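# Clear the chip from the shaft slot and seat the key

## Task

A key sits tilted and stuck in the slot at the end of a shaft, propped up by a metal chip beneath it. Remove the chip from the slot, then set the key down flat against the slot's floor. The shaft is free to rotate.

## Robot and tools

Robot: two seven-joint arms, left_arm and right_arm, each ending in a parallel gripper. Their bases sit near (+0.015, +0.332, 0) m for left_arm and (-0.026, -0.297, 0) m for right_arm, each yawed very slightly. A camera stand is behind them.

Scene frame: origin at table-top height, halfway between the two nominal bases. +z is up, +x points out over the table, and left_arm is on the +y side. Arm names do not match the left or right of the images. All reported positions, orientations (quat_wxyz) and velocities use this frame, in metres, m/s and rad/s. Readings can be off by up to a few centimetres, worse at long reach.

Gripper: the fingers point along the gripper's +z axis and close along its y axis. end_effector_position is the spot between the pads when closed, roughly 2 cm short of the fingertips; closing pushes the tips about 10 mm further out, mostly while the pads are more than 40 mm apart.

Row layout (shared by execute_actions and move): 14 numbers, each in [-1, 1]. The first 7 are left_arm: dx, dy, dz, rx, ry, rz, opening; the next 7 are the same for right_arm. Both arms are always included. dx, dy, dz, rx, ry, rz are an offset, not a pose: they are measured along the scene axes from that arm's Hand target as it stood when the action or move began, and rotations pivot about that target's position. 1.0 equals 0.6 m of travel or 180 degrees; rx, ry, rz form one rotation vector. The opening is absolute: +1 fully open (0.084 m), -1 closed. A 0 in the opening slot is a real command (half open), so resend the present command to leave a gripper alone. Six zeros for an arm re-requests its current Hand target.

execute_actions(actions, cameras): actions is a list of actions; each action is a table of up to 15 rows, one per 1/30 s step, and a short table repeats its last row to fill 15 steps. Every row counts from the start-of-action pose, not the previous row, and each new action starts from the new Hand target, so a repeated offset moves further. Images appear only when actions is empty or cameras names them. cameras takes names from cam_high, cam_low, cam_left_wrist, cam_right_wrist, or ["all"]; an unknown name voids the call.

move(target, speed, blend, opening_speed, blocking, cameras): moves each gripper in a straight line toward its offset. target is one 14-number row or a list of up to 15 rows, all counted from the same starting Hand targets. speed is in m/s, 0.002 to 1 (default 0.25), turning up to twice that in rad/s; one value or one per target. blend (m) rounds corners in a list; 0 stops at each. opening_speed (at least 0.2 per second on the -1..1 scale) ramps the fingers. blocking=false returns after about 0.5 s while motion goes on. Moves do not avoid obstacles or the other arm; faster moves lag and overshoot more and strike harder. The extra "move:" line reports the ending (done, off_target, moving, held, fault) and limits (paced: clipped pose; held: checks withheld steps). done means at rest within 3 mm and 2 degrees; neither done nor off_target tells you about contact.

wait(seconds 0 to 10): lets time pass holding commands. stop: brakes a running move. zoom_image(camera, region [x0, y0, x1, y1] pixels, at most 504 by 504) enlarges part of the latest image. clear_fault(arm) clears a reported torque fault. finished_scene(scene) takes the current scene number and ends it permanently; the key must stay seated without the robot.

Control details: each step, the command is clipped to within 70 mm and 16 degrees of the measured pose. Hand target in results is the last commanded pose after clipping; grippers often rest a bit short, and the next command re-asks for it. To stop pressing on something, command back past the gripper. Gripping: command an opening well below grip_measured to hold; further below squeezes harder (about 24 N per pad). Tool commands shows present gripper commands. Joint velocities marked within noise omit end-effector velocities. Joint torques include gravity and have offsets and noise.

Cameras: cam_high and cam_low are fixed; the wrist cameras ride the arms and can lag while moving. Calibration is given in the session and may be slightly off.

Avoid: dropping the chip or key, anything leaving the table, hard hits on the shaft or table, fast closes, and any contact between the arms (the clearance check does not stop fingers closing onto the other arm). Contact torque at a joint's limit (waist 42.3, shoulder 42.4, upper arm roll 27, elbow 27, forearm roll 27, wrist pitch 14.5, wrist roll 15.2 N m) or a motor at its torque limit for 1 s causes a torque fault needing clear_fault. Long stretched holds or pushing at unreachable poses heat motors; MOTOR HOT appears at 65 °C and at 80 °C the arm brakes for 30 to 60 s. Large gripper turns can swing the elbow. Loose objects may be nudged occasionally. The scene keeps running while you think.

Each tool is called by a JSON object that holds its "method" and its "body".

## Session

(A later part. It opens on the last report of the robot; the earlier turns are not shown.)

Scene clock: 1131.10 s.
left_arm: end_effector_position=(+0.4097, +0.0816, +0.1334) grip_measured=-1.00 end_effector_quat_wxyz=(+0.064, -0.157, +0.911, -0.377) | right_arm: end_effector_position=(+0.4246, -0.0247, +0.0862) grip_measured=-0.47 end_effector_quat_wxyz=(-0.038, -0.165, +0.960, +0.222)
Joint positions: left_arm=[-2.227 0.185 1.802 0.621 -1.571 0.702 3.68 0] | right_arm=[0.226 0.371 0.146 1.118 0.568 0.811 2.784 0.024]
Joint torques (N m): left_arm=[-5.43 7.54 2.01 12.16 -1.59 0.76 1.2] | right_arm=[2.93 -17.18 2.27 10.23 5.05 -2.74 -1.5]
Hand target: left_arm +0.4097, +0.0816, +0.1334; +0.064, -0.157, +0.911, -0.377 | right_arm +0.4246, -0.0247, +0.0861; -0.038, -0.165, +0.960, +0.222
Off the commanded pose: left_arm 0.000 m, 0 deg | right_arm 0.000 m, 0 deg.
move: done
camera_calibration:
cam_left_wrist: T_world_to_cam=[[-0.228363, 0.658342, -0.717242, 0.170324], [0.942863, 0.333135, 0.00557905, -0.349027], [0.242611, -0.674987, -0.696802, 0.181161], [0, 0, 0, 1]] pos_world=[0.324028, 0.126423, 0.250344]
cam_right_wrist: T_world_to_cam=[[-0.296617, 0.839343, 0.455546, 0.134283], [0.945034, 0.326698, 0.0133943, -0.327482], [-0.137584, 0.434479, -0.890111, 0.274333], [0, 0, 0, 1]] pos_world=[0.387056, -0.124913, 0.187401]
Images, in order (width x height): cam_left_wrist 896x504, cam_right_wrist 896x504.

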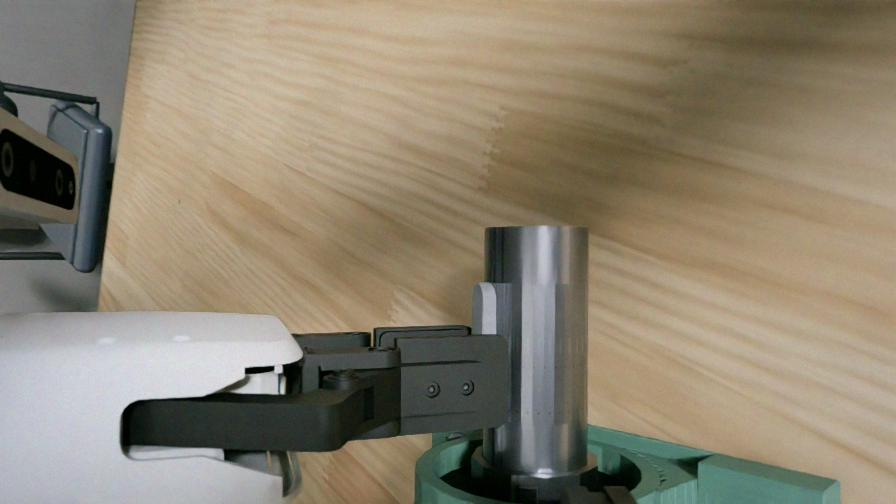

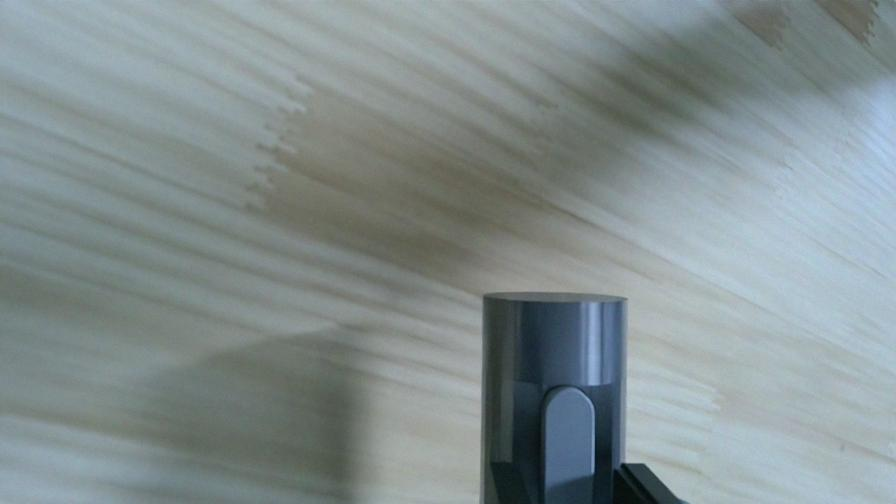

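{"method": "move", "body": {"target": [[0,0,0,0,0,0,-1, 0.0000,0,0,0,0,0,-1],[0,0,0,0,0,0,-1, 0.0005,-0.0014,0.0030,0,0,0,-1]], "speed": [0.03,0.02], "opening_speed": 0.6, "cameras": ["cam_left_wrist","cam_right_wrist"]}}

{"method": "zoom_image", "body": {"camera": "cam_left_wrist", "region": [440, 220, 600, 440]}}

{"method": "zoom_image", "body": {"camera": "cam_right_wrist", "region": [440, 340, 700, 504]}}

Scene clock: 1136.87 s.
left_arm: end_effector_position=(+0.4097, +0.0816, +0.1334) grip_measured=-1.00 end_effector_quat_wxyz=(+0.064, -0.157, +0.911, -0.377) | right_arm: end_effector_position=(+0.4249, -0.0255, +0.0879) grip_measured=-0.74 end_effector_quat_wxyz=(-0.038, -0.165, +0.960, +0.222)
Joint positions: left_arm=[-2.227 0.185 1.802 0.621 -1.571 0.702 3.68 0] | right_arm=[0.225 0.368 0.145 1.119 0.567 0.815 2.785 0.012]
Joint torques (N m): left_arm=[-5.17 7.66 2.04 12.57 -1.45 0.64 1.12] | right_arm=[-3.24 -26.41 -1.48 14.28 -4.8 0.66 1.68]
Hand target: left_arm +0.4097, +0.0816, +0.1334; +0.064, -0.157, +0.911, -0.377 | right_arm +0.4249, -0.0255, +0.0879; -0.038, -0.165, +0.960, +0.222
Off the commanded pose: left_arm 0.000 m, 0 deg | right_arm 0.000 m, 0 deg.
move: done
camera_calibration:
cam_left_wrist: T_world_to_cam=[[-0.228363, 0.658342, -0.717242, 0.170324], [0.942863, 0.333135, 0.00557905, -0.349027], [0.242611, -0.674987, -0.696802, 0.181161], [0, 0, 0, 1]] pos_world=[0.324028, 0.126423, 0.250344]
cam_right_wrist: T_world_to_cam=[[-0.296768, 0.83929, 0.455545, 0.134321], [0.944986, 0.326832, 0.0134667, -0.327505], [-0.137585, 0.434481, -0.890111, 0.276235], [0, 0, 0, 1]] pos_world=[0.387355, -0.125714, 0.189101]
Images, in order (width x height): cam_left_wrist 896x504, cam_right_wrist 896x504.

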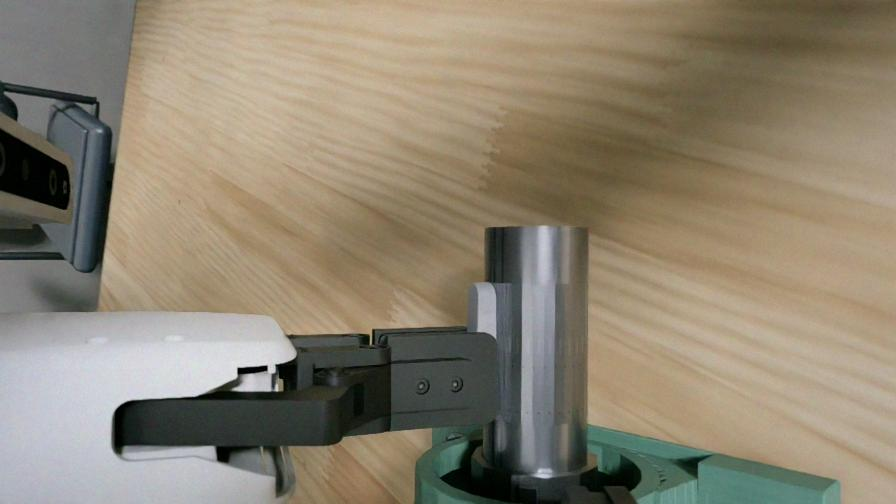

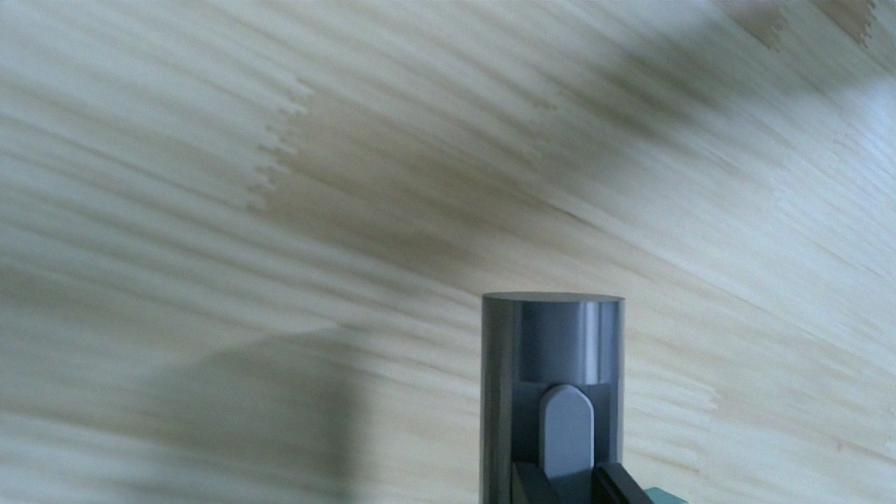

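Scaled by 2.291 from the camera's 896x504 image, which has a finer 1280x720 frame.

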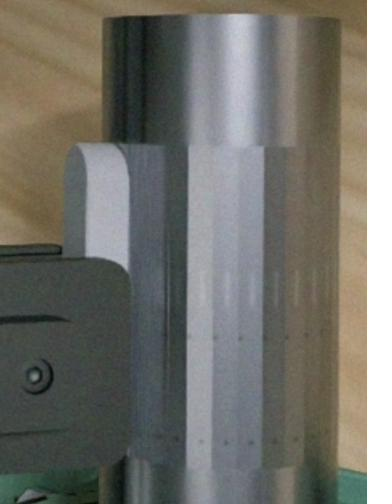

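Scaled by 1.938 from the camera's 896x504 image, which has a finer 1280x720 frame.

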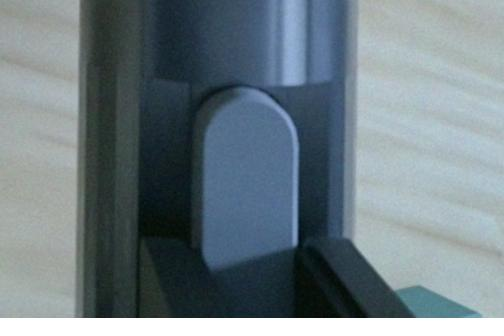

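{"method": "move", "body": {"target": [0,0,0,0,0,0,-1, 0.0012,-0.0034,0.0075,0,0,0,-1], "speed": 0.02, "cameras": ["cam_left_wrist","cam_right_wrist"]}}

Scene clock: 1161.33 s.
left_arm: end_effector_position=(+0.4097, +0.0816, +0.1334) grip_measured=-1.00 end_effector_quat_wxyz=(+0.064, -0.157, +0.911, -0.377) | right_arm: end_effector_position=(+0.4256, -0.0276, +0.0924) grip_measured=-0.74 end_effector_quat_wxyz=(-0.038, -0.165, +0.960, +0.222)
Joint positions: left_arm=[-2.227 0.185 1.802 0.621 -1.571 0.702 3.68 0] | right_arm=[0.222 0.359 0.142 1.121 0.563 0.827 2.787 0.012]
Joint torques (N m): left_arm=[-4.93 7.26 2.14 12.79 -1.36 0.58 1.06] | right_arm=[-2.81 -26.58 -0.93 14.32 -4.64 1.03 1.57]
Hand target: left_arm +0.4097, +0.0816, +0.1334; +0.064, -0.157, +0.911, -0.377 | right_arm +0.4256, -0.0276, +0.0924; -0.038, -0.165, +0.960, +0.222
Off the commanded pose: left_arm 0.000 m, 0 deg | right_arm 0.000 m, 0 deg.
move: done
camera_calibration:
cam_left_wrist: T_world_to_cam=[[-0.228363, 0.658342, -0.717242, 0.170324], [0.942863, 0.333135, 0.00557905, -0.349027], [0.242611, -0.674987, -0.696802, 0.181161], [0, 0, 0, 1]] pos_world=[0.324028, 0.126423, 0.250344]
cam_right_wrist: T_world_to_cam=[[-0.296613, 0.83933, 0.455573, 0.134097], [0.945021, 0.326739, 0.0133101, -0.327568], [-0.137682, 0.434474, -0.890099, 0.28124], [0, 0, 0, 1]] pos_world=[0.388055, -0.127714, 0.193601]
Images, in order (width x height): cam_left_wrist 896x504, cam_right_wrist 896x504.

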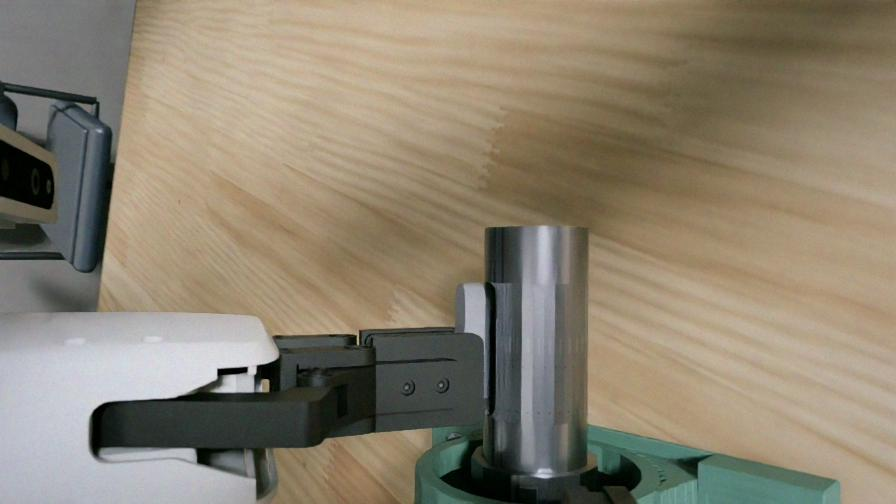

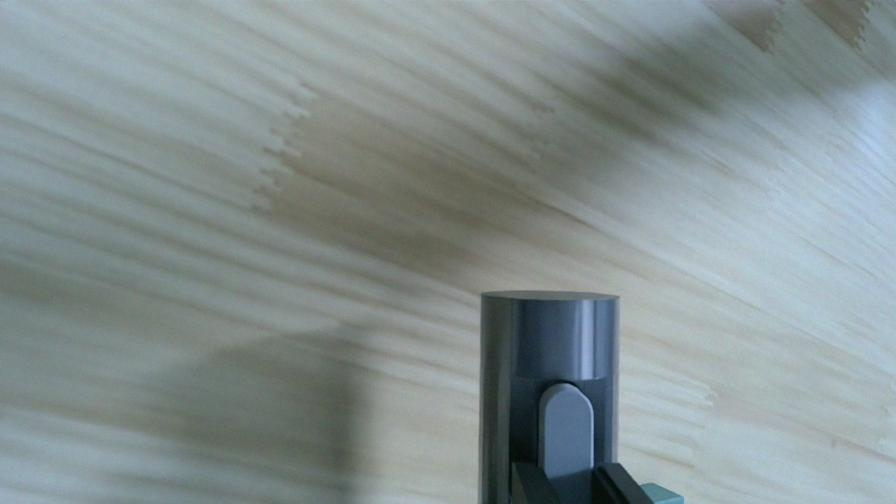

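{"method": "move", "body": {"target": [0,0,0,0,0,0,-1, 0.0121,-0.0344,0.0749,0,0,0,-1], "speed": 0.06, "cameras": ["cam_left_wrist","cam_right_wrist"]}}

{"method": "zoom_image", "body": {"camera": "cam_left_wrist", "region": [300, 220, 620, 440]}}

Scene clock: 1165.40 s.
left_arm: end_effector_position=(+0.4097, +0.0816, +0.1334) grip_measured=-1.00 end_effector_quat_wxyz=(+0.064, -0.157, +0.911, -0.377) | right_arm: end_effector_position=(+0.4329, -0.0482, +0.1373) grip_measured=-0.74 end_effector_quat_wxyz=(-0.038, -0.165, +0.960, +0.222)
Joint positions: left_arm=[-2.227 0.185 1.802 0.621 -1.571 0.702 3.68 0] | right_arm=[0.191 0.28 0.117 1.153 0.528 0.949 2.807 0.012]
Joint torques (N m): left_arm=[-4.66 7.3 2.03 13.05 -1.2 0.58 0.95] | right_arm=[-2.91 -25.92 -0.95 14.58 -4.41 0.97 1.76]
Hand target: left_arm +0.4097, +0.0816, +0.1334; +0.064, -0.157, +0.911, -0.377 | right_arm +0.4329, -0.0482, +0.1374; -0.038, -0.165, +0.960, +0.222
Off the commanded pose: left_arm 0.000 m, 0 deg | right_arm 0.000 m, 0 deg.
move: done
camera_calibration:
cam_left_wrist: T_world_to_cam=[[-0.228363, 0.658342, -0.717242, 0.170324], [0.942863, 0.333135, 0.00557905, -0.349027], [0.242611, -0.674987, -0.696802, 0.181161], [0, 0, 0, 1]] pos_world=[0.324028, 0.126423, 0.250344]
cam_right_wrist: T_world_to_cam=[[-0.296606, 0.83931, 0.455613, 0.13309], [0.945021, 0.326738, 0.0133102, -0.328208], [-0.137695, 0.434512, -0.890079, 0.331286], [0, 0, 0, 1]] pos_world=[0.395255, -0.148413, 0.238601]
Images, in order (width x height): cam_left_wrist 896x504, cam_right_wrist 896x504.

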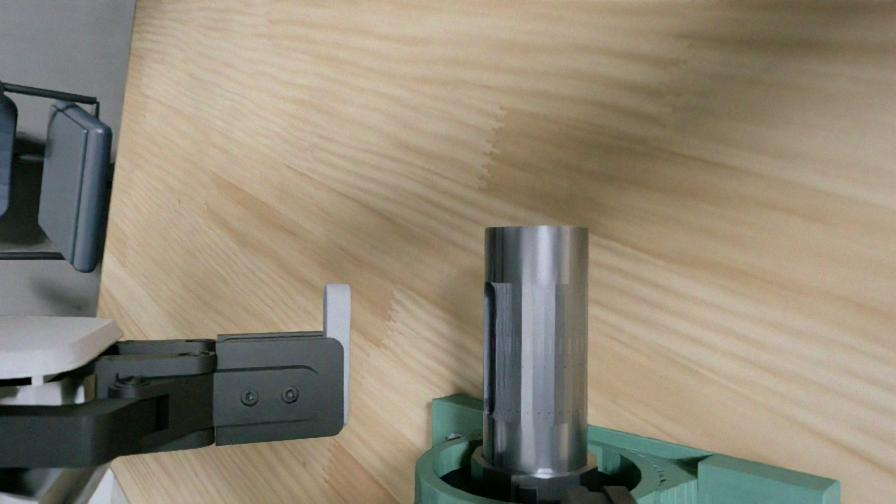

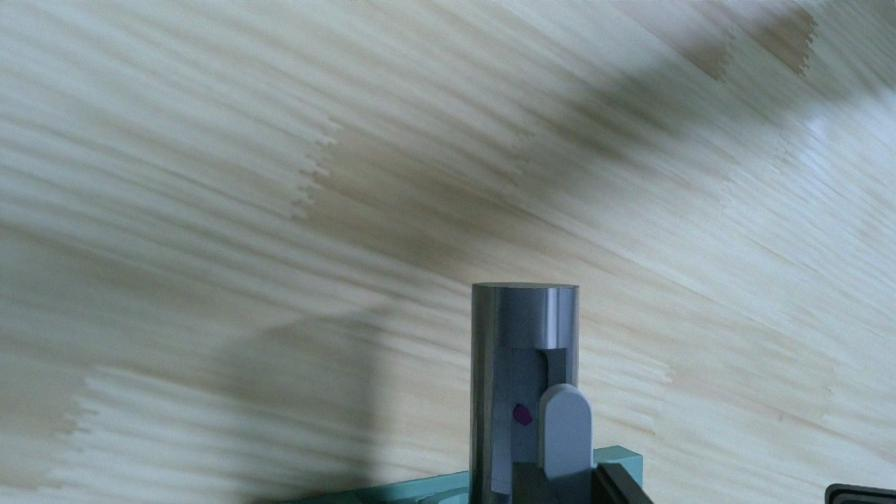

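Scaled by 1.575 from the camera's 896x504 image, which has a finer 1280x720 frame.

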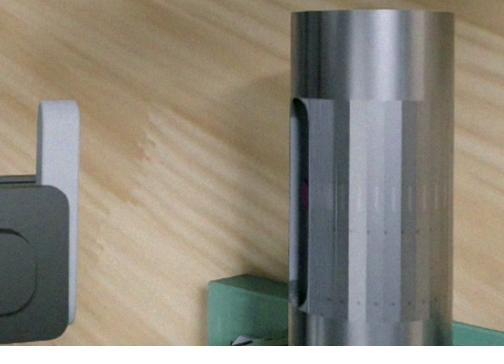

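{"method": "zoom_image", "body": {"camera": "cam_left_wrist", "region": [280, 270, 400, 450]}}

{"method": "zoom_image", "body": {"camera": "cam_right_wrist", "region": [440, 260, 680, 504]}}

Scaled by 2.800 from the camera's 896x504 image, which has a finer 1280x720 frame.

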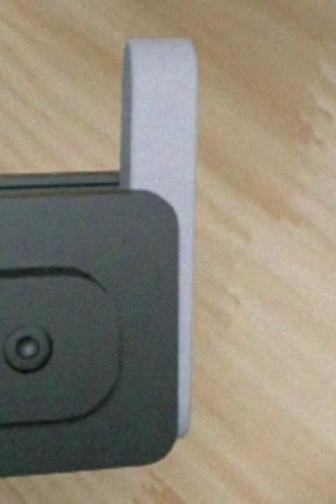

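Scaled by 2.066 from the camera's 896x504 image, which has a finer 1280x720 frame.

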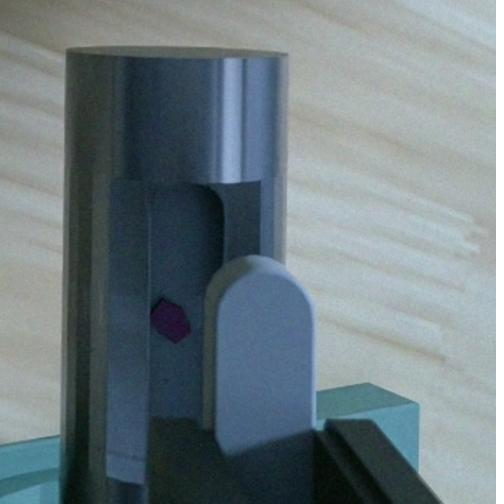

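{"method": "move", "body": {"target": [0.1748,0.0543,-0.0402,-0.0524,-0.0185,0,0.45, -0.0882,-0.2697,-0.1288,-0.1367,-0.0483,0,-1], "speed": 0.15, "cameras": ["cam_high","cam_left_wrist","cam_right_wrist"]}}

Scene clock: 1261.07 s.
left_arm: end_effector_position=(+0.5146, +0.1141, +0.1093) grip_measured=+0.44 end_effector_quat_wxyz=(+0.078, -0.150, +0.874, -0.455) | right_arm: end_effector_position=(+0.3800, -0.2100, +0.0601) grip_measured=-0.74 end_effector_quat_wxyz=(+0.000, -0.169, +0.986, -0.001)
Joint positions: left_arm=[-2.359 -0.57 2.04 0.889 -1.216 0.365 3.823 0.063] | right_arm=[0.213 0.107 -0.032 0.699 0.004 0.591 3.011 0.012]
Joint torques (N m): left_arm=[-5.8 8.94 -4.92 12.96 3.07 1.66 -0.3] | right_arm=[2.9 -20.75 -1.93 8.9 -4.77 -3.57 1.77]
Hand target: left_arm +0.5146, +0.1141, +0.1093; +0.078, -0.150, +0.874, -0.455 | right_arm +0.3800, -0.2100, +0.0601; +0.000, -0.169, +0.986, -0.001
Off the commanded pose: left_arm 0.000 m, 0 deg | right_arm 0.000 m, 0 deg.
move: done
camera_calibration:
cam_left_wrist: T_world_to_cam=[[-0.183151, 0.530927, -0.827389, 0.158868], [0.942573, 0.333952, 0.0056446, -0.458545], [0.279305, -0.778841, -0.561601, 0.139121], [0, 0, 0, 1]] pos_world=[0.422452, 0.177138, 0.212164]
cam_right_wrist: T_world_to_cam=[[-0.333104, 0.942725, 0.0176235, 0.35035], [0.942854, 0.332869, 0.0150227, -0.222374], [0.00829597, 0.0216205, -0.999732, 0.18991], [0, 0, 0, 1]] pos_world=[0.324793, -0.260369, 0.187025]
Images, in order (width x height): cam_high 896x504, cam_left_wrist 896x504, cam_right_wrist 896x504.

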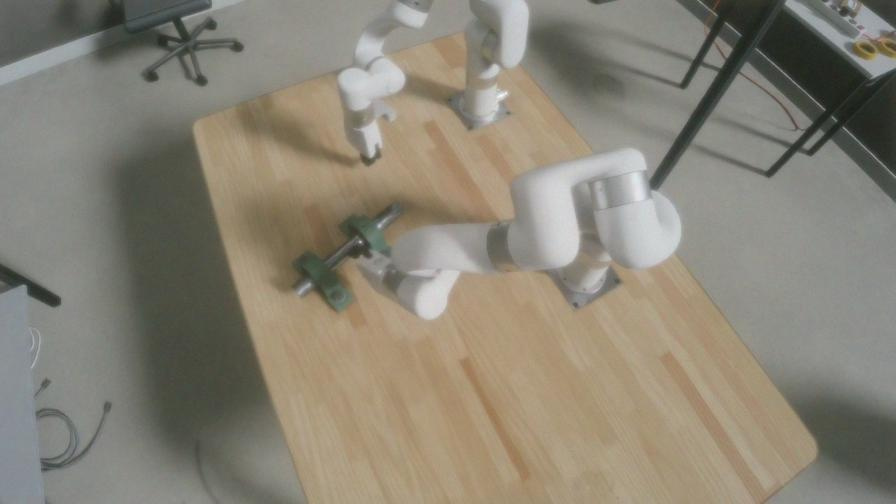

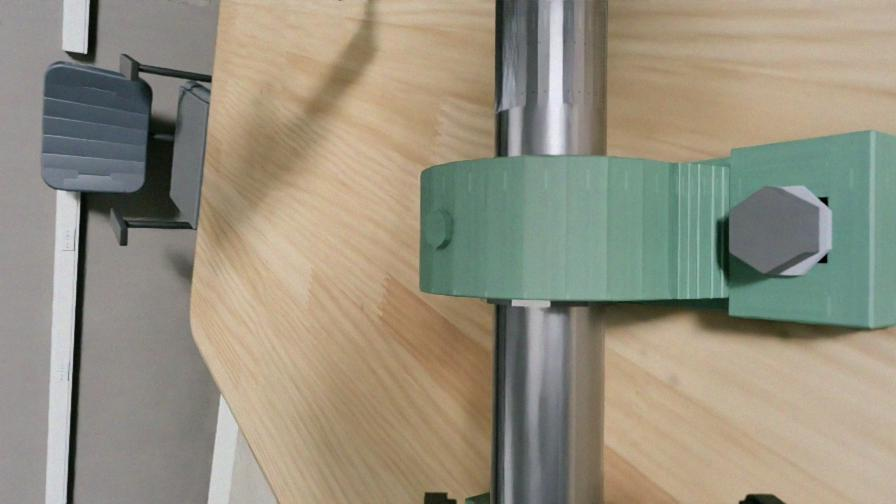

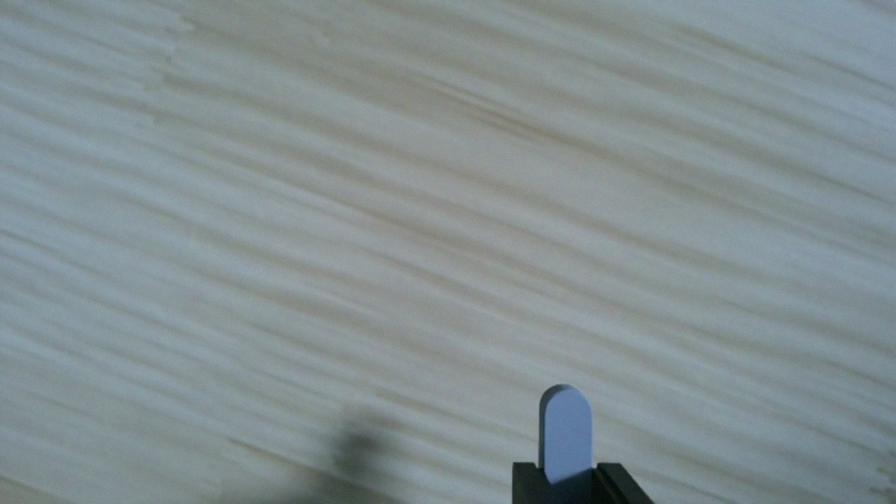

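{"method": "move", "body": {"target": [0.0455,-0.1286,-0.0957,0,0,0,0.45, 0,0,-0.055,0,0,0,-1], "speed": 0.08}}

{"method": "move", "body": {"target": [0,0,0,0,0,0,-1, 0,0,-0.0035,0,0,0,-1], "speed": 0.02, "opening_speed": 1.5}}

Scene clock: 1265.67 s.
left_arm: end_effector_position=(+0.5419, +0.0370, +0.0519) grip_measured=+0.44 end_effector_quat_wxyz=(+0.078, -0.150, +0.874, -0.455) | right_arm: end_effector_position=(+0.3800, -0.2100, +0.0271) grip_measured=-0.74 end_effector_quat_wxyz=(+0.000, -0.169, +0.986, -0.001)
Joint positions: left_arm=[-2.657 -0.885 2.118 1.109 -1.273 0.125 3.951 0.063] | right_arm=[0.213 0.197 -0.03 0.689 0.01 0.491 3.007 0.012]
Joint torques (N m): left_arm=[-5.89 16 -7.82 11 -1.21 -1.58 1.55] | right_arm=[-3.23 -12.55 1.46 8.5 4.8 -3.52 -1.75]
Hand target: left_arm +0.5419, +0.0370, +0.0519; +0.078, -0.150, +0.874, -0.455 | right_arm +0.3800, -0.2100, +0.0271; +0.000, -0.169, +0.986, -0.001
Off the commanded pose: left_arm 0.000 m, 0 deg | right_arm 0.000 m, 0 deg.
move: done

Scene clock: 1266.83 s.
left_arm: end_effector_position=(+0.5419, +0.0370, +0.0518) grip_measured=-0.10 end_effector_quat_wxyz=(+0.078, -0.150, +0.874, -0.455) | right_arm: end_effector_position=(+0.3800, -0.2100, +0.0250) grip_measured=-0.74 end_effector_quat_wxyz=(+0.000, -0.169, +0.986, -0.001)
Joint positions: left_arm=[-2.657 -0.885 2.118 1.109 -1.273 0.124 3.951 0.04] | right_arm=[0.213 0.204 -0.03 0.688 0.01 0.484 3.006 0.012]
Joint torques (N m): left_arm=[-1.87 24.31 -13.53 12.48 3.54 3.55 -0.33] | right_arm=[-2.85 -12.5 1.53 8.24 4.64 -3.57 -1.61]
Hand target: left_arm +0.5419, +0.0370, +0.0519; +0.078, -0.150, +0.874, -0.455 | right_arm +0.3800, -0.2100, +0.0250; +0.000, -0.169, +0.986, -0.001
Off the commanded pose: left_arm 0.000 m, 0 deg | right_arm 0.000 m, 0 deg.
move: done

{"method": "move", "body": {"target": [0,0,0,0.1834,0.0647,0,-1, 0,0,-0.0033,0,0,0,-1], "speed": 0.2}}

Scene clock: 1281.67 s.
left_arm: end_effector_position=(+0.5420, +0.0370, +0.0520) grip_measured=-0.10 end_effector_quat_wxyz=(+0.029, -0.167, +0.971, -0.171) | right_arm: end_effector_position=(+0.3800, -0.2100, +0.0230) grip_measured=-0.74 end_effector_quat_wxyz=(+0.000, -0.169, +0.986, -0.001)
Joint positions: left_arm=[-3.53 -0.538 3.025 1.224 -0.413 0.472 2.699 0.04] | right_arm=[0.212 0.209 -0.03 0.688 0.01 0.479 3.006 0.012]
Joint torques (N m): left_arm=[-9.3 13.01 -1.46 11.47 2.41 0.73 -2.09] | right_arm=[-3.15 -3.52 0.98 4.47 4.63 -2.64 -1.79]
Hand target: left_arm +0.5419, +0.0370, +0.0519; +0.029, -0.167, +0.971, -0.171 | right_arm +0.3800, -0.2100, +0.0230; +0.000, -0.169, +0.986, -0.001
Off the commanded pose: left_arm 0.000 m, 0 deg | right_arm 0.000 m, 0 deg.
move: done

{"method": "move", "body": {"target": [0,0,0,0.1572,0.0553,0,-1, 0,0,0.0005,0,0,0,-0.4], "speed": 0.2, "opening_speed": 0.6}}

{"method": "move", "body": {"target": [0,0,0,0.1572,0.0553,0,-1, -0.0157,-0.0055,0.0013,0,0,0,-0.4], "speed": 0.2, "cameras": ["cam_high","cam_low","cam_left_wrist","cam_right_wrist"]}}

Scene clock: 1305.13 s.
left_arm: end_effector_position=(+0.5419, +0.0370, +0.0519) grip_measured=-0.10 end_effector_quat_wxyz=(-0.014, -0.169, +0.982, +0.086) | right_arm: end_effector_position=(+0.3800, -0.2100, +0.0233) grip_measured=-0.42 end_effector_quat_wxyz=(+0.000, -0.169, +0.986, -0.001)
Joint positions: left_arm=[-3.836 -0.757 3.297 1.703 0.005 1.087 2.256 0.04] | right_arm=[0.212 0.208 -0.03 0.688 0.01 0.479 3.006 0.026]
Joint torques (N m): left_arm=[-4.38 18.73 2.88 5.1 2.83 7.96 -1.61] | right_arm=[-1.19 -21.4 -0.35 11.96 -1.22 0.55 -0.69]
Hand target: left_arm +0.5419, +0.0370, +0.0519; -0.014, -0.169, +0.982, +0.086 | right_arm +0.3800, -0.2100, +0.0233; +0.000, -0.169, +0.986, -0.001
Off the commanded pose: left_arm 0.000 m, 0 deg | right_arm 0.000 m, 0 deg.
move: done

Scene clock: 1307.03 s.
left_arm: end_effector_position=(+0.5413, +0.0375, +0.0517) grip_measured=-0.10 end_effector_quat_wxyz=(-0.029, -0.152, +0.937, +0.312) | right_arm: end_effector_position=(+0.3705, -0.2133, +0.0241) grip_measured=-0.42 end_effector_quat_wxyz=(+0.000, -0.169, +0.986, -0.001)
Joint positions: left_arm=[-3.904 -1.349 3.403 2.707 0.151 1.863 2.221 0.04] | right_arm=[0.211 0.182 -0.031 0.652 0.009 0.47 3.004 0.026]
Joint torques (N m): left_arm=[13.29 40.99 10.91 13.34 10.99 10.93 1.58] | right_arm=[-2.53 -21.03 -1.9 8.1 -4.84 -3.55 -1.84]
Hand target: left_arm +0.5419, +0.0370, +0.0519; -0.057, -0.159, +0.926, +0.337 | right_arm +0.3705, -0.2133, +0.0241; +0.000, -0.169, +0.986, -0.001
Off the commanded pose: left_arm 0.001 m, 5 deg | right_arm 0.000 m, 0 deg.
elbow stopped short (left arm): the move would have taken joint 4 (elbow) straighter than the controller allows.
move: off_target (left_arm)
camera_calibration:
cam_left_wrist: T_world_to_cam=[[-0.264772, 0.768372, 0.582666, 0.119151], [0.953935, 0.297103, 0.0416874, -0.4644], [-0.14108, 0.566863, -0.811642, 0.229595], [0, 0, 0, 1]] pos_world=[0.506947, -0.083727, 0.136283]
cam_right_wrist: T_world_to_cam=[[-0.333193, 0.942696, 0.0175289, 0.350999], [0.942822, 0.332959, 0.0149908, -0.211833], [0.00829538, 0.0215214, -0.999734, 0.154043], [0, 0, 0, 1]] pos_world=[0.315393, -0.263669, 0.151025]

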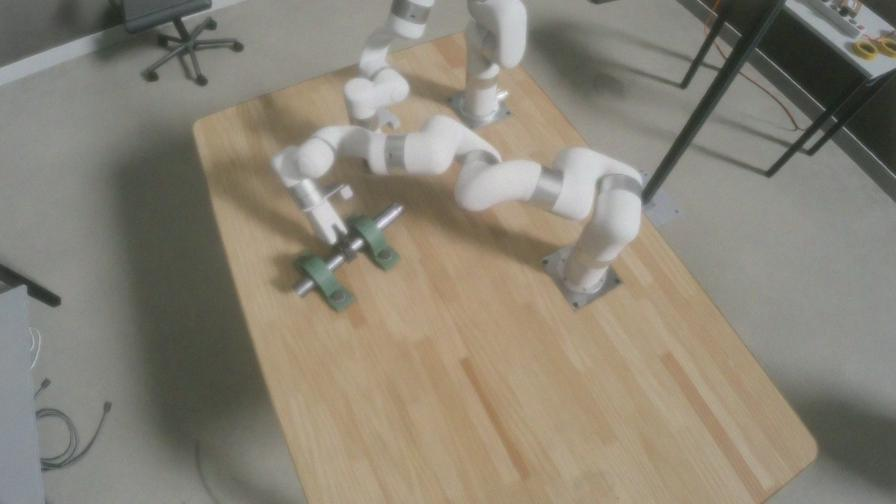

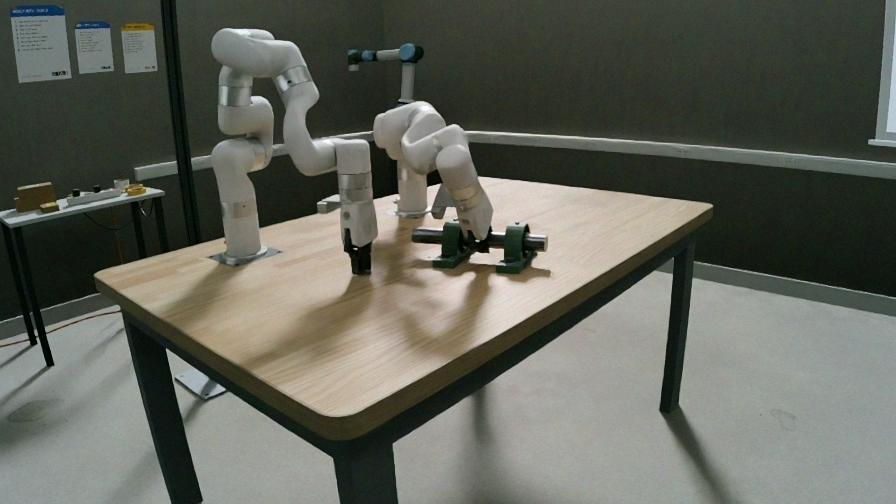

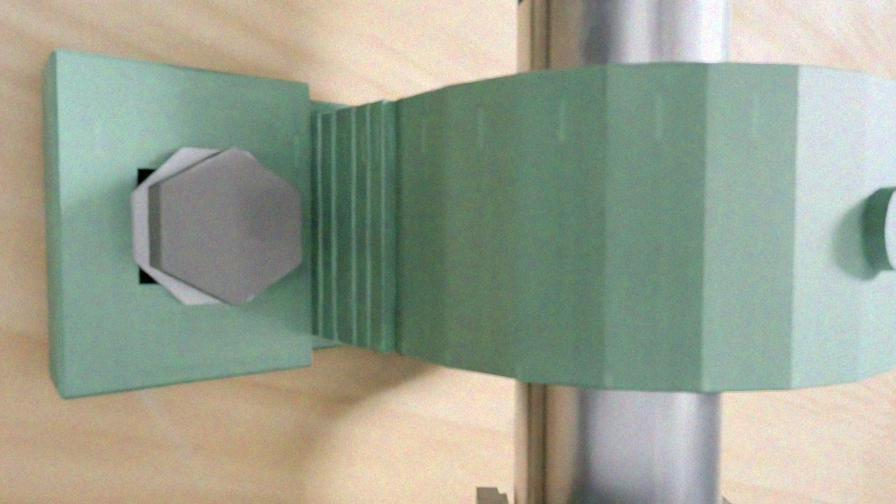

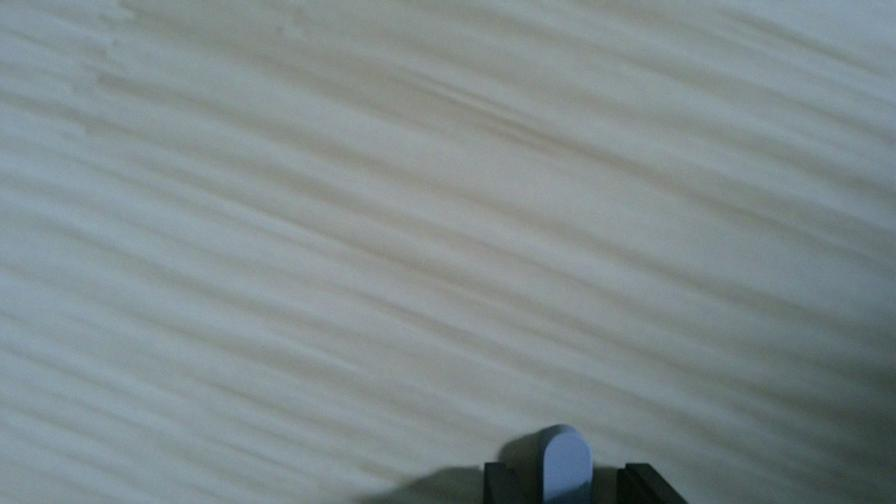

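{"method": "move", "body": {"target": [0,0,0,-0.0314,-0.0111,0,-1, 0,0,0,0,0,0,-1], "speed": 0.2, "opening_speed": 1.0}}

{"method": "move", "body": {"target": [0,0,0,0,0,0,0.45, 0,0,0.12,0,0,0,-1], "speed": 0.1, "cameras": ["cam_left_wrist","cam_right_wrist"]}}

Scene clock: 1312.77 s.
left_arm: end_effector_position=(+0.5418, +0.0371, +0.0518) grip_measured=-0.10 end_effector_quat_wxyz=(-0.048, -0.162, +0.943, +0.288) | right_arm: end_effector_position=(+0.3705, -0.2133, +0.0241) grip_measured=-0.74 end_effector_quat_wxyz=(+0.000, -0.169, +0.986, -0.001)
Joint positions: left_arm=[-3.876 -1.338 3.381 2.707 0.115 1.86 2.219 0.04] | right_arm=[0.211 0.182 -0.031 0.652 0.009 0.47 3.004 0.012]
Joint torques (N m): left_arm=[20.18 64.92 9.4 18.48 9.03 2.59 -1.52] | right_arm=[-3.19 -19.57 -1.5 7.84 -4.4 -3.36 -1.57]
Hand target: left_arm +0.5419, +0.0370, +0.0519; -0.049, -0.162, +0.942, +0.288 | right_arm +0.3705, -0.2133, +0.0241; +0.000, -0.169, +0.986, -0.001
Off the commanded pose: left_arm 0.000 m, 0 deg | right_arm 0.000 m, 0 deg.
elbow stopped short (left arm): the move would have taken joint 4 (elbow) straighter than the controller allows.
move: done

Scene clock: 1313.90 s.
left_arm: end_effector_position=(+0.5418, +0.0371, +0.0519) grip_measured=+0.44 end_effector_quat_wxyz=(-0.048, -0.162, +0.943, +0.288) | right_arm: end_effector_position=(+0.3705, -0.2133, +0.0961) grip_measured=-0.74 end_effector_quat_wxyz=(+0.000, -0.169, +0.986, -0.001)
Joint positions: left_arm=[-3.876 -1.338 3.384 2.707 0.113 1.86 2.219 0.063] | right_arm=[0.212 -0.01 -0.034 0.687 -0.003 0.696 3.013 0.012]
Joint torques (N m): left_arm=[-5.62 34.05 2.53 12.79 -1.78 -2.27 1.72] | right_arm=[3.07 -19.17 -1.44 14.02 -4.83 0.62 1.58]
Hand target: left_arm +0.5419, +0.0370, +0.0519; -0.049, -0.162, +0.942, +0.288 | right_arm +0.3705, -0.2133, +0.0961; +0.000, -0.169, +0.986, -0.001
Off the commanded pose: left_arm 0.000 m, 0 deg | right_arm 0.000 m, 0 deg.
elbow stopped short (left arm): the move would have taken joint 4 (elbow) straighter than the controller allows.
move: done
camera_calibration:
cam_left_wrist: T_world_to_cam=[[-0.275353, 0.790937, 0.546443, 0.126344], [0.945044, 0.326929, 0.003003, -0.459062], [-0.176273, 0.51724, -0.837491, 0.252303], [0, 0, 0, 1]] pos_world=[0.513097, -0.0803507, 0.14364]
cam_right_wrist: T_world_to_cam=[[-0.333191, 0.942696, 0.0175622, 0.349729], [0.942824, 0.332959, 0.0148965, -0.212891], [0.0081954, 0.0215214, -0.999735, 0.226056], [0, 0, 0, 1]] pos_world=[0.315393, -0.263669, 0.223025]
Images, in order (width x height): cam_left_wrist 896x504, cam_right_wrist 896x504.

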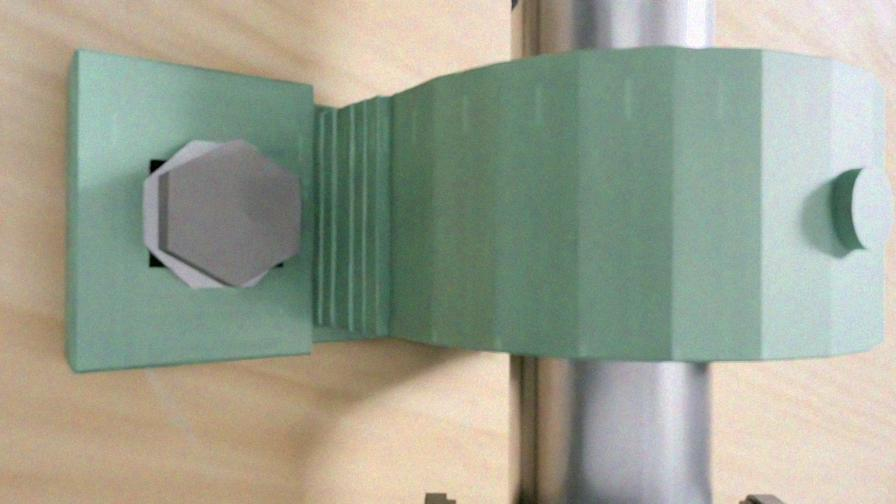

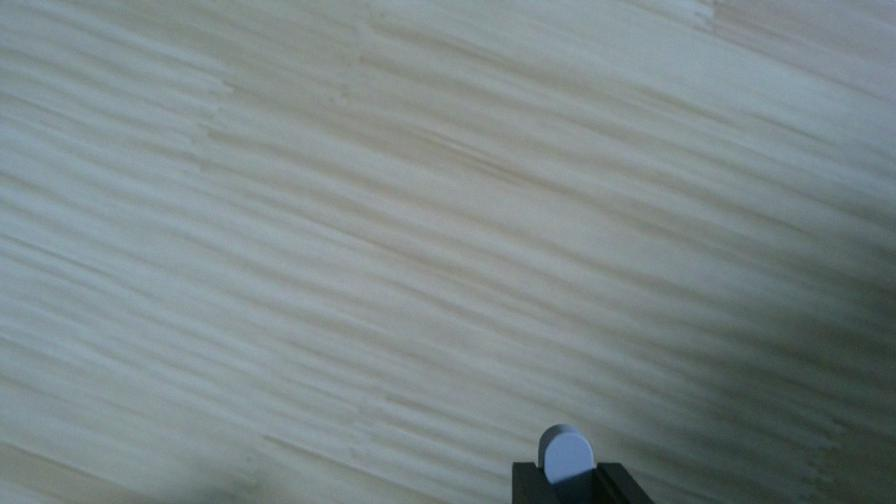

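{"method": "move", "body": {"target": [0,0,0,-0.4674,-0.1650,0,0.45, 0.1242,0.1763,0.0242,0.3143,0.1107,0,-1], "speed": 0.25, "cameras": ["cam_right_wrist"]}}

{"method": "move", "body": {"target": [0,0,0,0,0,0,-1, 0,0,0,0,0,0,-1], "speed": 0.25, "opening_speed": 1.5}}

Scene clock: 1327.63 s.
left_arm: end_effector_position=(+0.5419, +0.0370, +0.0519) grip_measured=+0.44 end_effector_quat_wxyz=(+0.078, -0.150, +0.873, -0.457) | right_arm: end_effector_position=(+0.4451, -0.1076, +0.1106) grip_measured=-0.74 end_effector_quat_wxyz=(-0.084, -0.146, +0.854, +0.492)
Joint positions: left_arm=[-2.706 -0.832 2.184 1.12 -1.371 0.186 4.007 0.063] | right_arm=[-0.07 0.556 0.036 1.294 0.957 1.385 2.275 0.012]
Joint torques (N m): left_arm=[5.86 16.62 -9.33 11.32 -1.31 -1.33 1.56] | right_arm=[-2.88 -19.27 2.26 13.19 6.15 2.3 -1.46]
Hand target: left_arm +0.5419, +0.0370, +0.0519; +0.078, -0.150, +0.873, -0.457 | right_arm +0.4451, -0.1076, +0.1106; -0.084, -0.146, +0.854, +0.492
Off the commanded pose: left_arm 0.000 m, 0 deg | right_arm 0.000 m, 0 deg.
move: done
camera_calibration:
cam_right_wrist: T_world_to_cam=[[-0.1621, 0.457056, 0.874542, 0.0513748], [0.947276, 0.320313, 0.00817888, -0.321198], [-0.276389, 0.829759, -0.484881, 0.394312], [0, 0, 0, 1]] pos_world=[0.421575, -0.247781, 0.148892]
Images, in order (width x height): cam_right_wrist 896x504.

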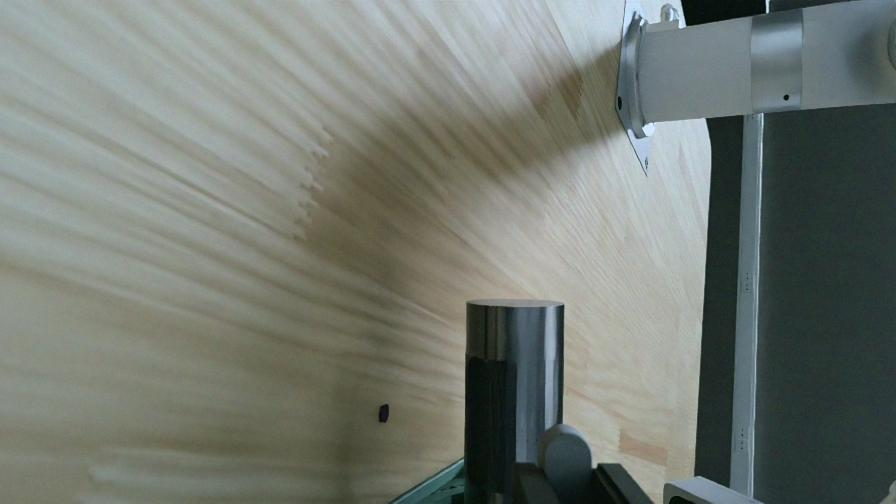

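Scene clock: 1328.80 s.
left_arm: end_effector_position=(+0.5419, +0.0370, +0.0518) grip_measured=-0.10 end_effector_quat_wxyz=(+0.078, -0.150, +0.873, -0.457) | right_arm: end_effector_position=(+0.4451, -0.1076, +0.1106) grip_measured=-0.74 end_effector_quat_wxyz=(-0.084, -0.146, +0.854, +0.492)
Joint positions: left_arm=[-2.705 -0.833 2.184 1.12 -1.371 0.185 4.007 0.04] | right_arm=[-0.07 0.556 0.036 1.294 0.957 1.385 2.275 0.012]
Joint torques (N m): left_arm=[2.09 20.77 -13.13 15.81 3.32 3.39 -1.11] | right_arm=[-3.07 -19.37 2.63 13.22 6.35 2.57 -1.83]
Hand target: left_arm +0.5419, +0.0370, +0.0519; +0.078, -0.150, +0.873, -0.457 | right_arm +0.4451, -0.1076, +0.1106; -0.084, -0.146, +0.854, +0.492
Off the commanded pose: left_arm 0.000 m, 0 deg | right_arm 0.000 m, 0 deg.
move: done

{"method": "move", "body": {"target": [[0,0,0,0.4453,0.1572,0,0.45, -0.075,-0.154,0.033,-0.1776,-0.0627,0,-1],[0,0,0,0.4453,0.1572,0,-1, -0.075,-0.154,0.033,-0.1776,-0.0627,0,-1]], "speed": 0.3}}

Scene clock: 1345.97 s.
left_arm: end_effector_position=(+0.5420, +0.0369, +0.0517) grip_measured=-0.10 end_effector_quat_wxyz=(-0.043, -0.164, +0.953, +0.253) | right_arm: end_effector_position=(+0.4001, -0.2000, +0.1304) grip_measured=-0.74 end_effector_quat_wxyz=(-0.038, -0.165, +0.960, +0.222)
Joint positions: left_arm=[-3.903 -1.12 3.373 2.317 0.097 1.63 2.203 0.04] | right_arm=[0.063 0.12 -0.069 0.944 0.516 1.037 2.512 0.012]
Joint torques (N m): left_arm=[5.37 43.36 6.33 10.18 6.61 8.96 1.24] | right_arm=[3.09 -21.92 -1.79 10.5 -4.24 -2.76 1.7]
Hand target: left_arm +0.5419, +0.0370, +0.0519; -0.043, -0.164, +0.952, +0.253 | right_arm +0.4001, -0.2000, +0.1304; -0.038, -0.165, +0.960, +0.222
Off the commanded pose: left_arm 0.000 m, 0 deg | right_arm 0.000 m, 0 deg.
move: done

{"method": "move", "body": {"target": [[0,0,0,-0.4673,-0.1650,0,-1, 0,0,0,0,0,0,-1],[0,0,0,-0.4673,-0.1650,0,0.45, 0,0,0,0,0,0,-1]], "speed": 0.3}}

Scene clock: 1355.20 s.
left_arm: end_effector_position=(+0.5419, +0.0369, +0.0519) grip_measured=+0.44 end_effector_quat_wxyz=(+0.084, -0.147, +0.856, -0.489) | right_arm: end_effector_position=(+0.4001, -0.2000, +0.1304) grip_measured=-0.74 end_effector_quat_wxyz=(-0.038, -0.165, +0.960, +0.222)
Joint positions: left_arm=[-2.685 -0.851 2.196 1.128 -1.501 0.259 4.164 0.063] | right_arm=[0.063 0.12 -0.069 0.944 0.516 1.037 2.512 0.012]
Joint torques (N m): left_arm=[0.3 19.96 -7.06 7.54 -1.81 -1 1.28] | right_arm=[2.97 -22.18 -1.75 10.64 -4.36 -2.69 1.45]
Hand target: left_arm +0.5419, +0.0370, +0.0519; +0.084, -0.147, +0.856, -0.488 | right_arm +0.4001, -0.2000, +0.1304; -0.038, -0.165, +0.960, +0.222
Off the commanded pose: left_arm 0.000 m, 0 deg | right_arm 0.000 m, 0 deg.
move: done

{"method": "move", "body": {"target": [[-0.0478,0.1355,0.0847,0,0,0,0.45, 0.0370,0.2525,0.0007,0,0,0,-1],[-0.2203,0.0745,0.1358,0.0760,0.0268,0,0.45, 0.0286,0.2766,-0.0518,0,0,0,-1]], "speed": 0.2, "cameras": ["cam_left_wrist","cam_right_wrist"]}}

{"method": "zoom_image", "body": {"camera": "cam_right_wrist", "region": [440, 260, 680, 504]}}

{"method": "zoom_image", "body": {"camera": "cam_left_wrist", "region": [380, 220, 620, 460]}}

Scene clock: 1371.27 s.
left_arm: end_effector_position=(+0.4097, +0.0817, +0.1333) grip_measured=+0.44 end_effector_quat_wxyz=(+0.065, -0.157, +0.911, -0.376) | right_arm: end_effector_position=(+0.4172, -0.0340, +0.0993) grip_measured=-0.74 end_effector_quat_wxyz=(-0.038, -0.165, +0.960, +0.222)
Joint positions: left_arm=[-2.345 0.125 1.906 0.621 -1.544 0.642 3.678 0.063] | right_arm=[0.261 0.315 0.093 1.084 0.586 0.841 2.768 0.012]
Joint torques (N m): left_arm=[-5.82 11.33 2.77 11.39 -2.25 0.98 -1.74] | right_arm=[2.78 -16.79 2.1 10.22 5.05 -2.93 -1.9]
Hand target: left_arm +0.4097, +0.0817, +0.1333; +0.065, -0.157, +0.911, -0.376 | right_arm +0.4172, -0.0340, +0.0993; -0.038, -0.165, +0.960, +0.222
Off the commanded pose: left_arm 0.000 m, 0 deg | right_arm 0.000 m, 0 deg.
move: done
camera_calibration:
cam_left_wrist: T_world_to_cam=[[-0.228772, 0.65927, -0.716258, 0.170133], [0.942505, 0.334128, 0.00650854, -0.349104], [0.243613, -0.673588, -0.697805, 0.180734], [0, 0, 0, 1]] pos_world=[0.323925, 0.126222, 0.250248]
cam_right_wrist: T_world_to_cam=[[-0.297027, 0.839321, 0.455319, 0.134012], [0.945006, 0.326746, 0.0141619, -0.317702], [-0.136887, 0.434486, -0.890216, 0.288714], [0, 0, 0, 1]] pos_world=[0.379557, -0.134114, 0.200499]
Images, in order (width x height): cam_left_wrist 896x504, cam_right_wrist 896x504.

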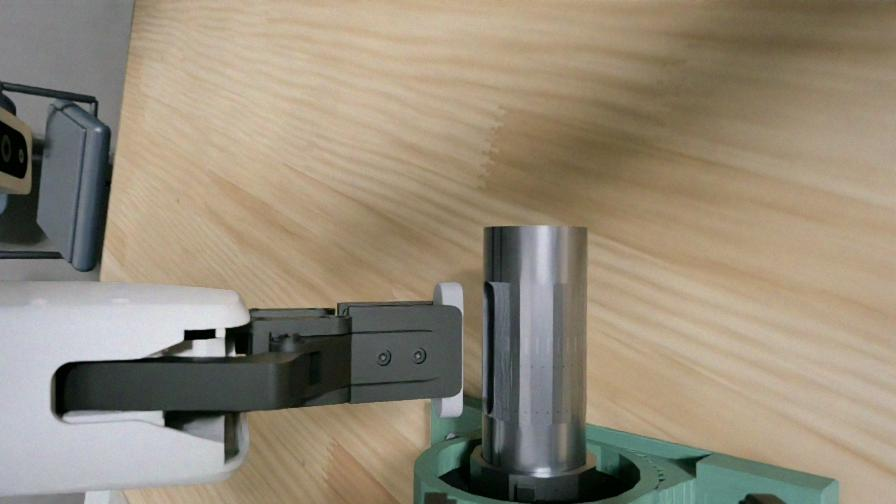

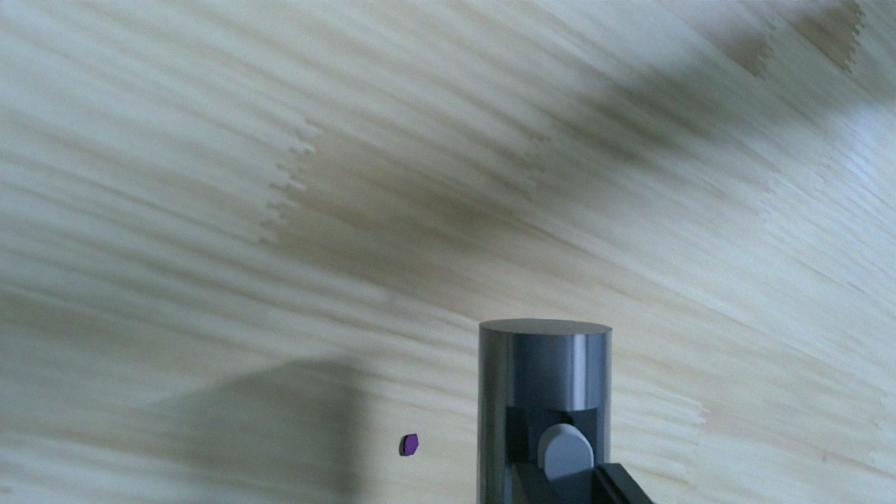

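Scaled by 2.066 from the camera's 896x504 image, which has a finer 1280x720 frame.

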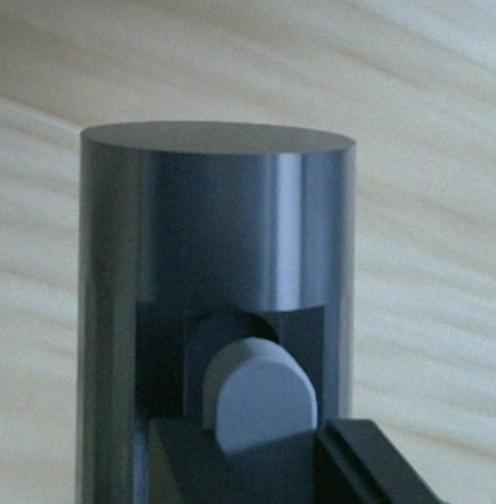

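Scaled by 2.100 from the camera's 896x504 image, which has a finer 1280x720 frame.

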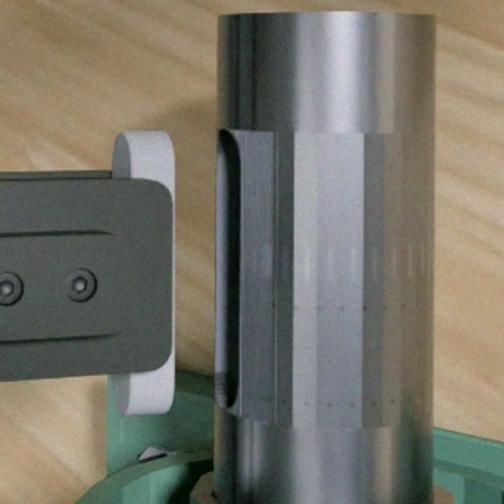

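{"method": "zoom_image", "body": {"camera": "cam_left_wrist", "region": [425, 270, 505, 350]}}

{"method": "zoom_image", "body": {"camera": "cam_left_wrist", "region": [425, 350, 505, 430]}}

Scaled by 6.300 from the camera's 896x504 image, which has a finer 1280x720 frame.

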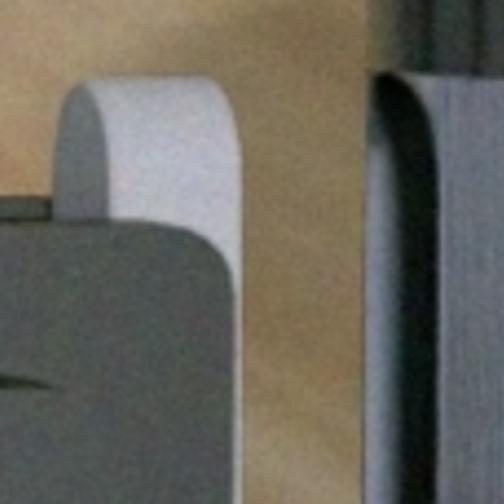

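Scaled by 6.300 from the camera's 896x504 image, which has a finer 1280x720 frame.

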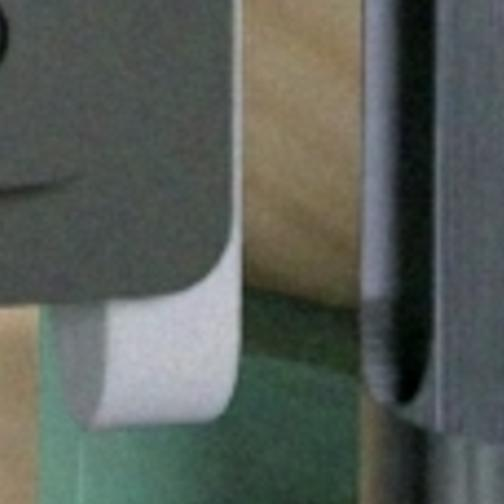

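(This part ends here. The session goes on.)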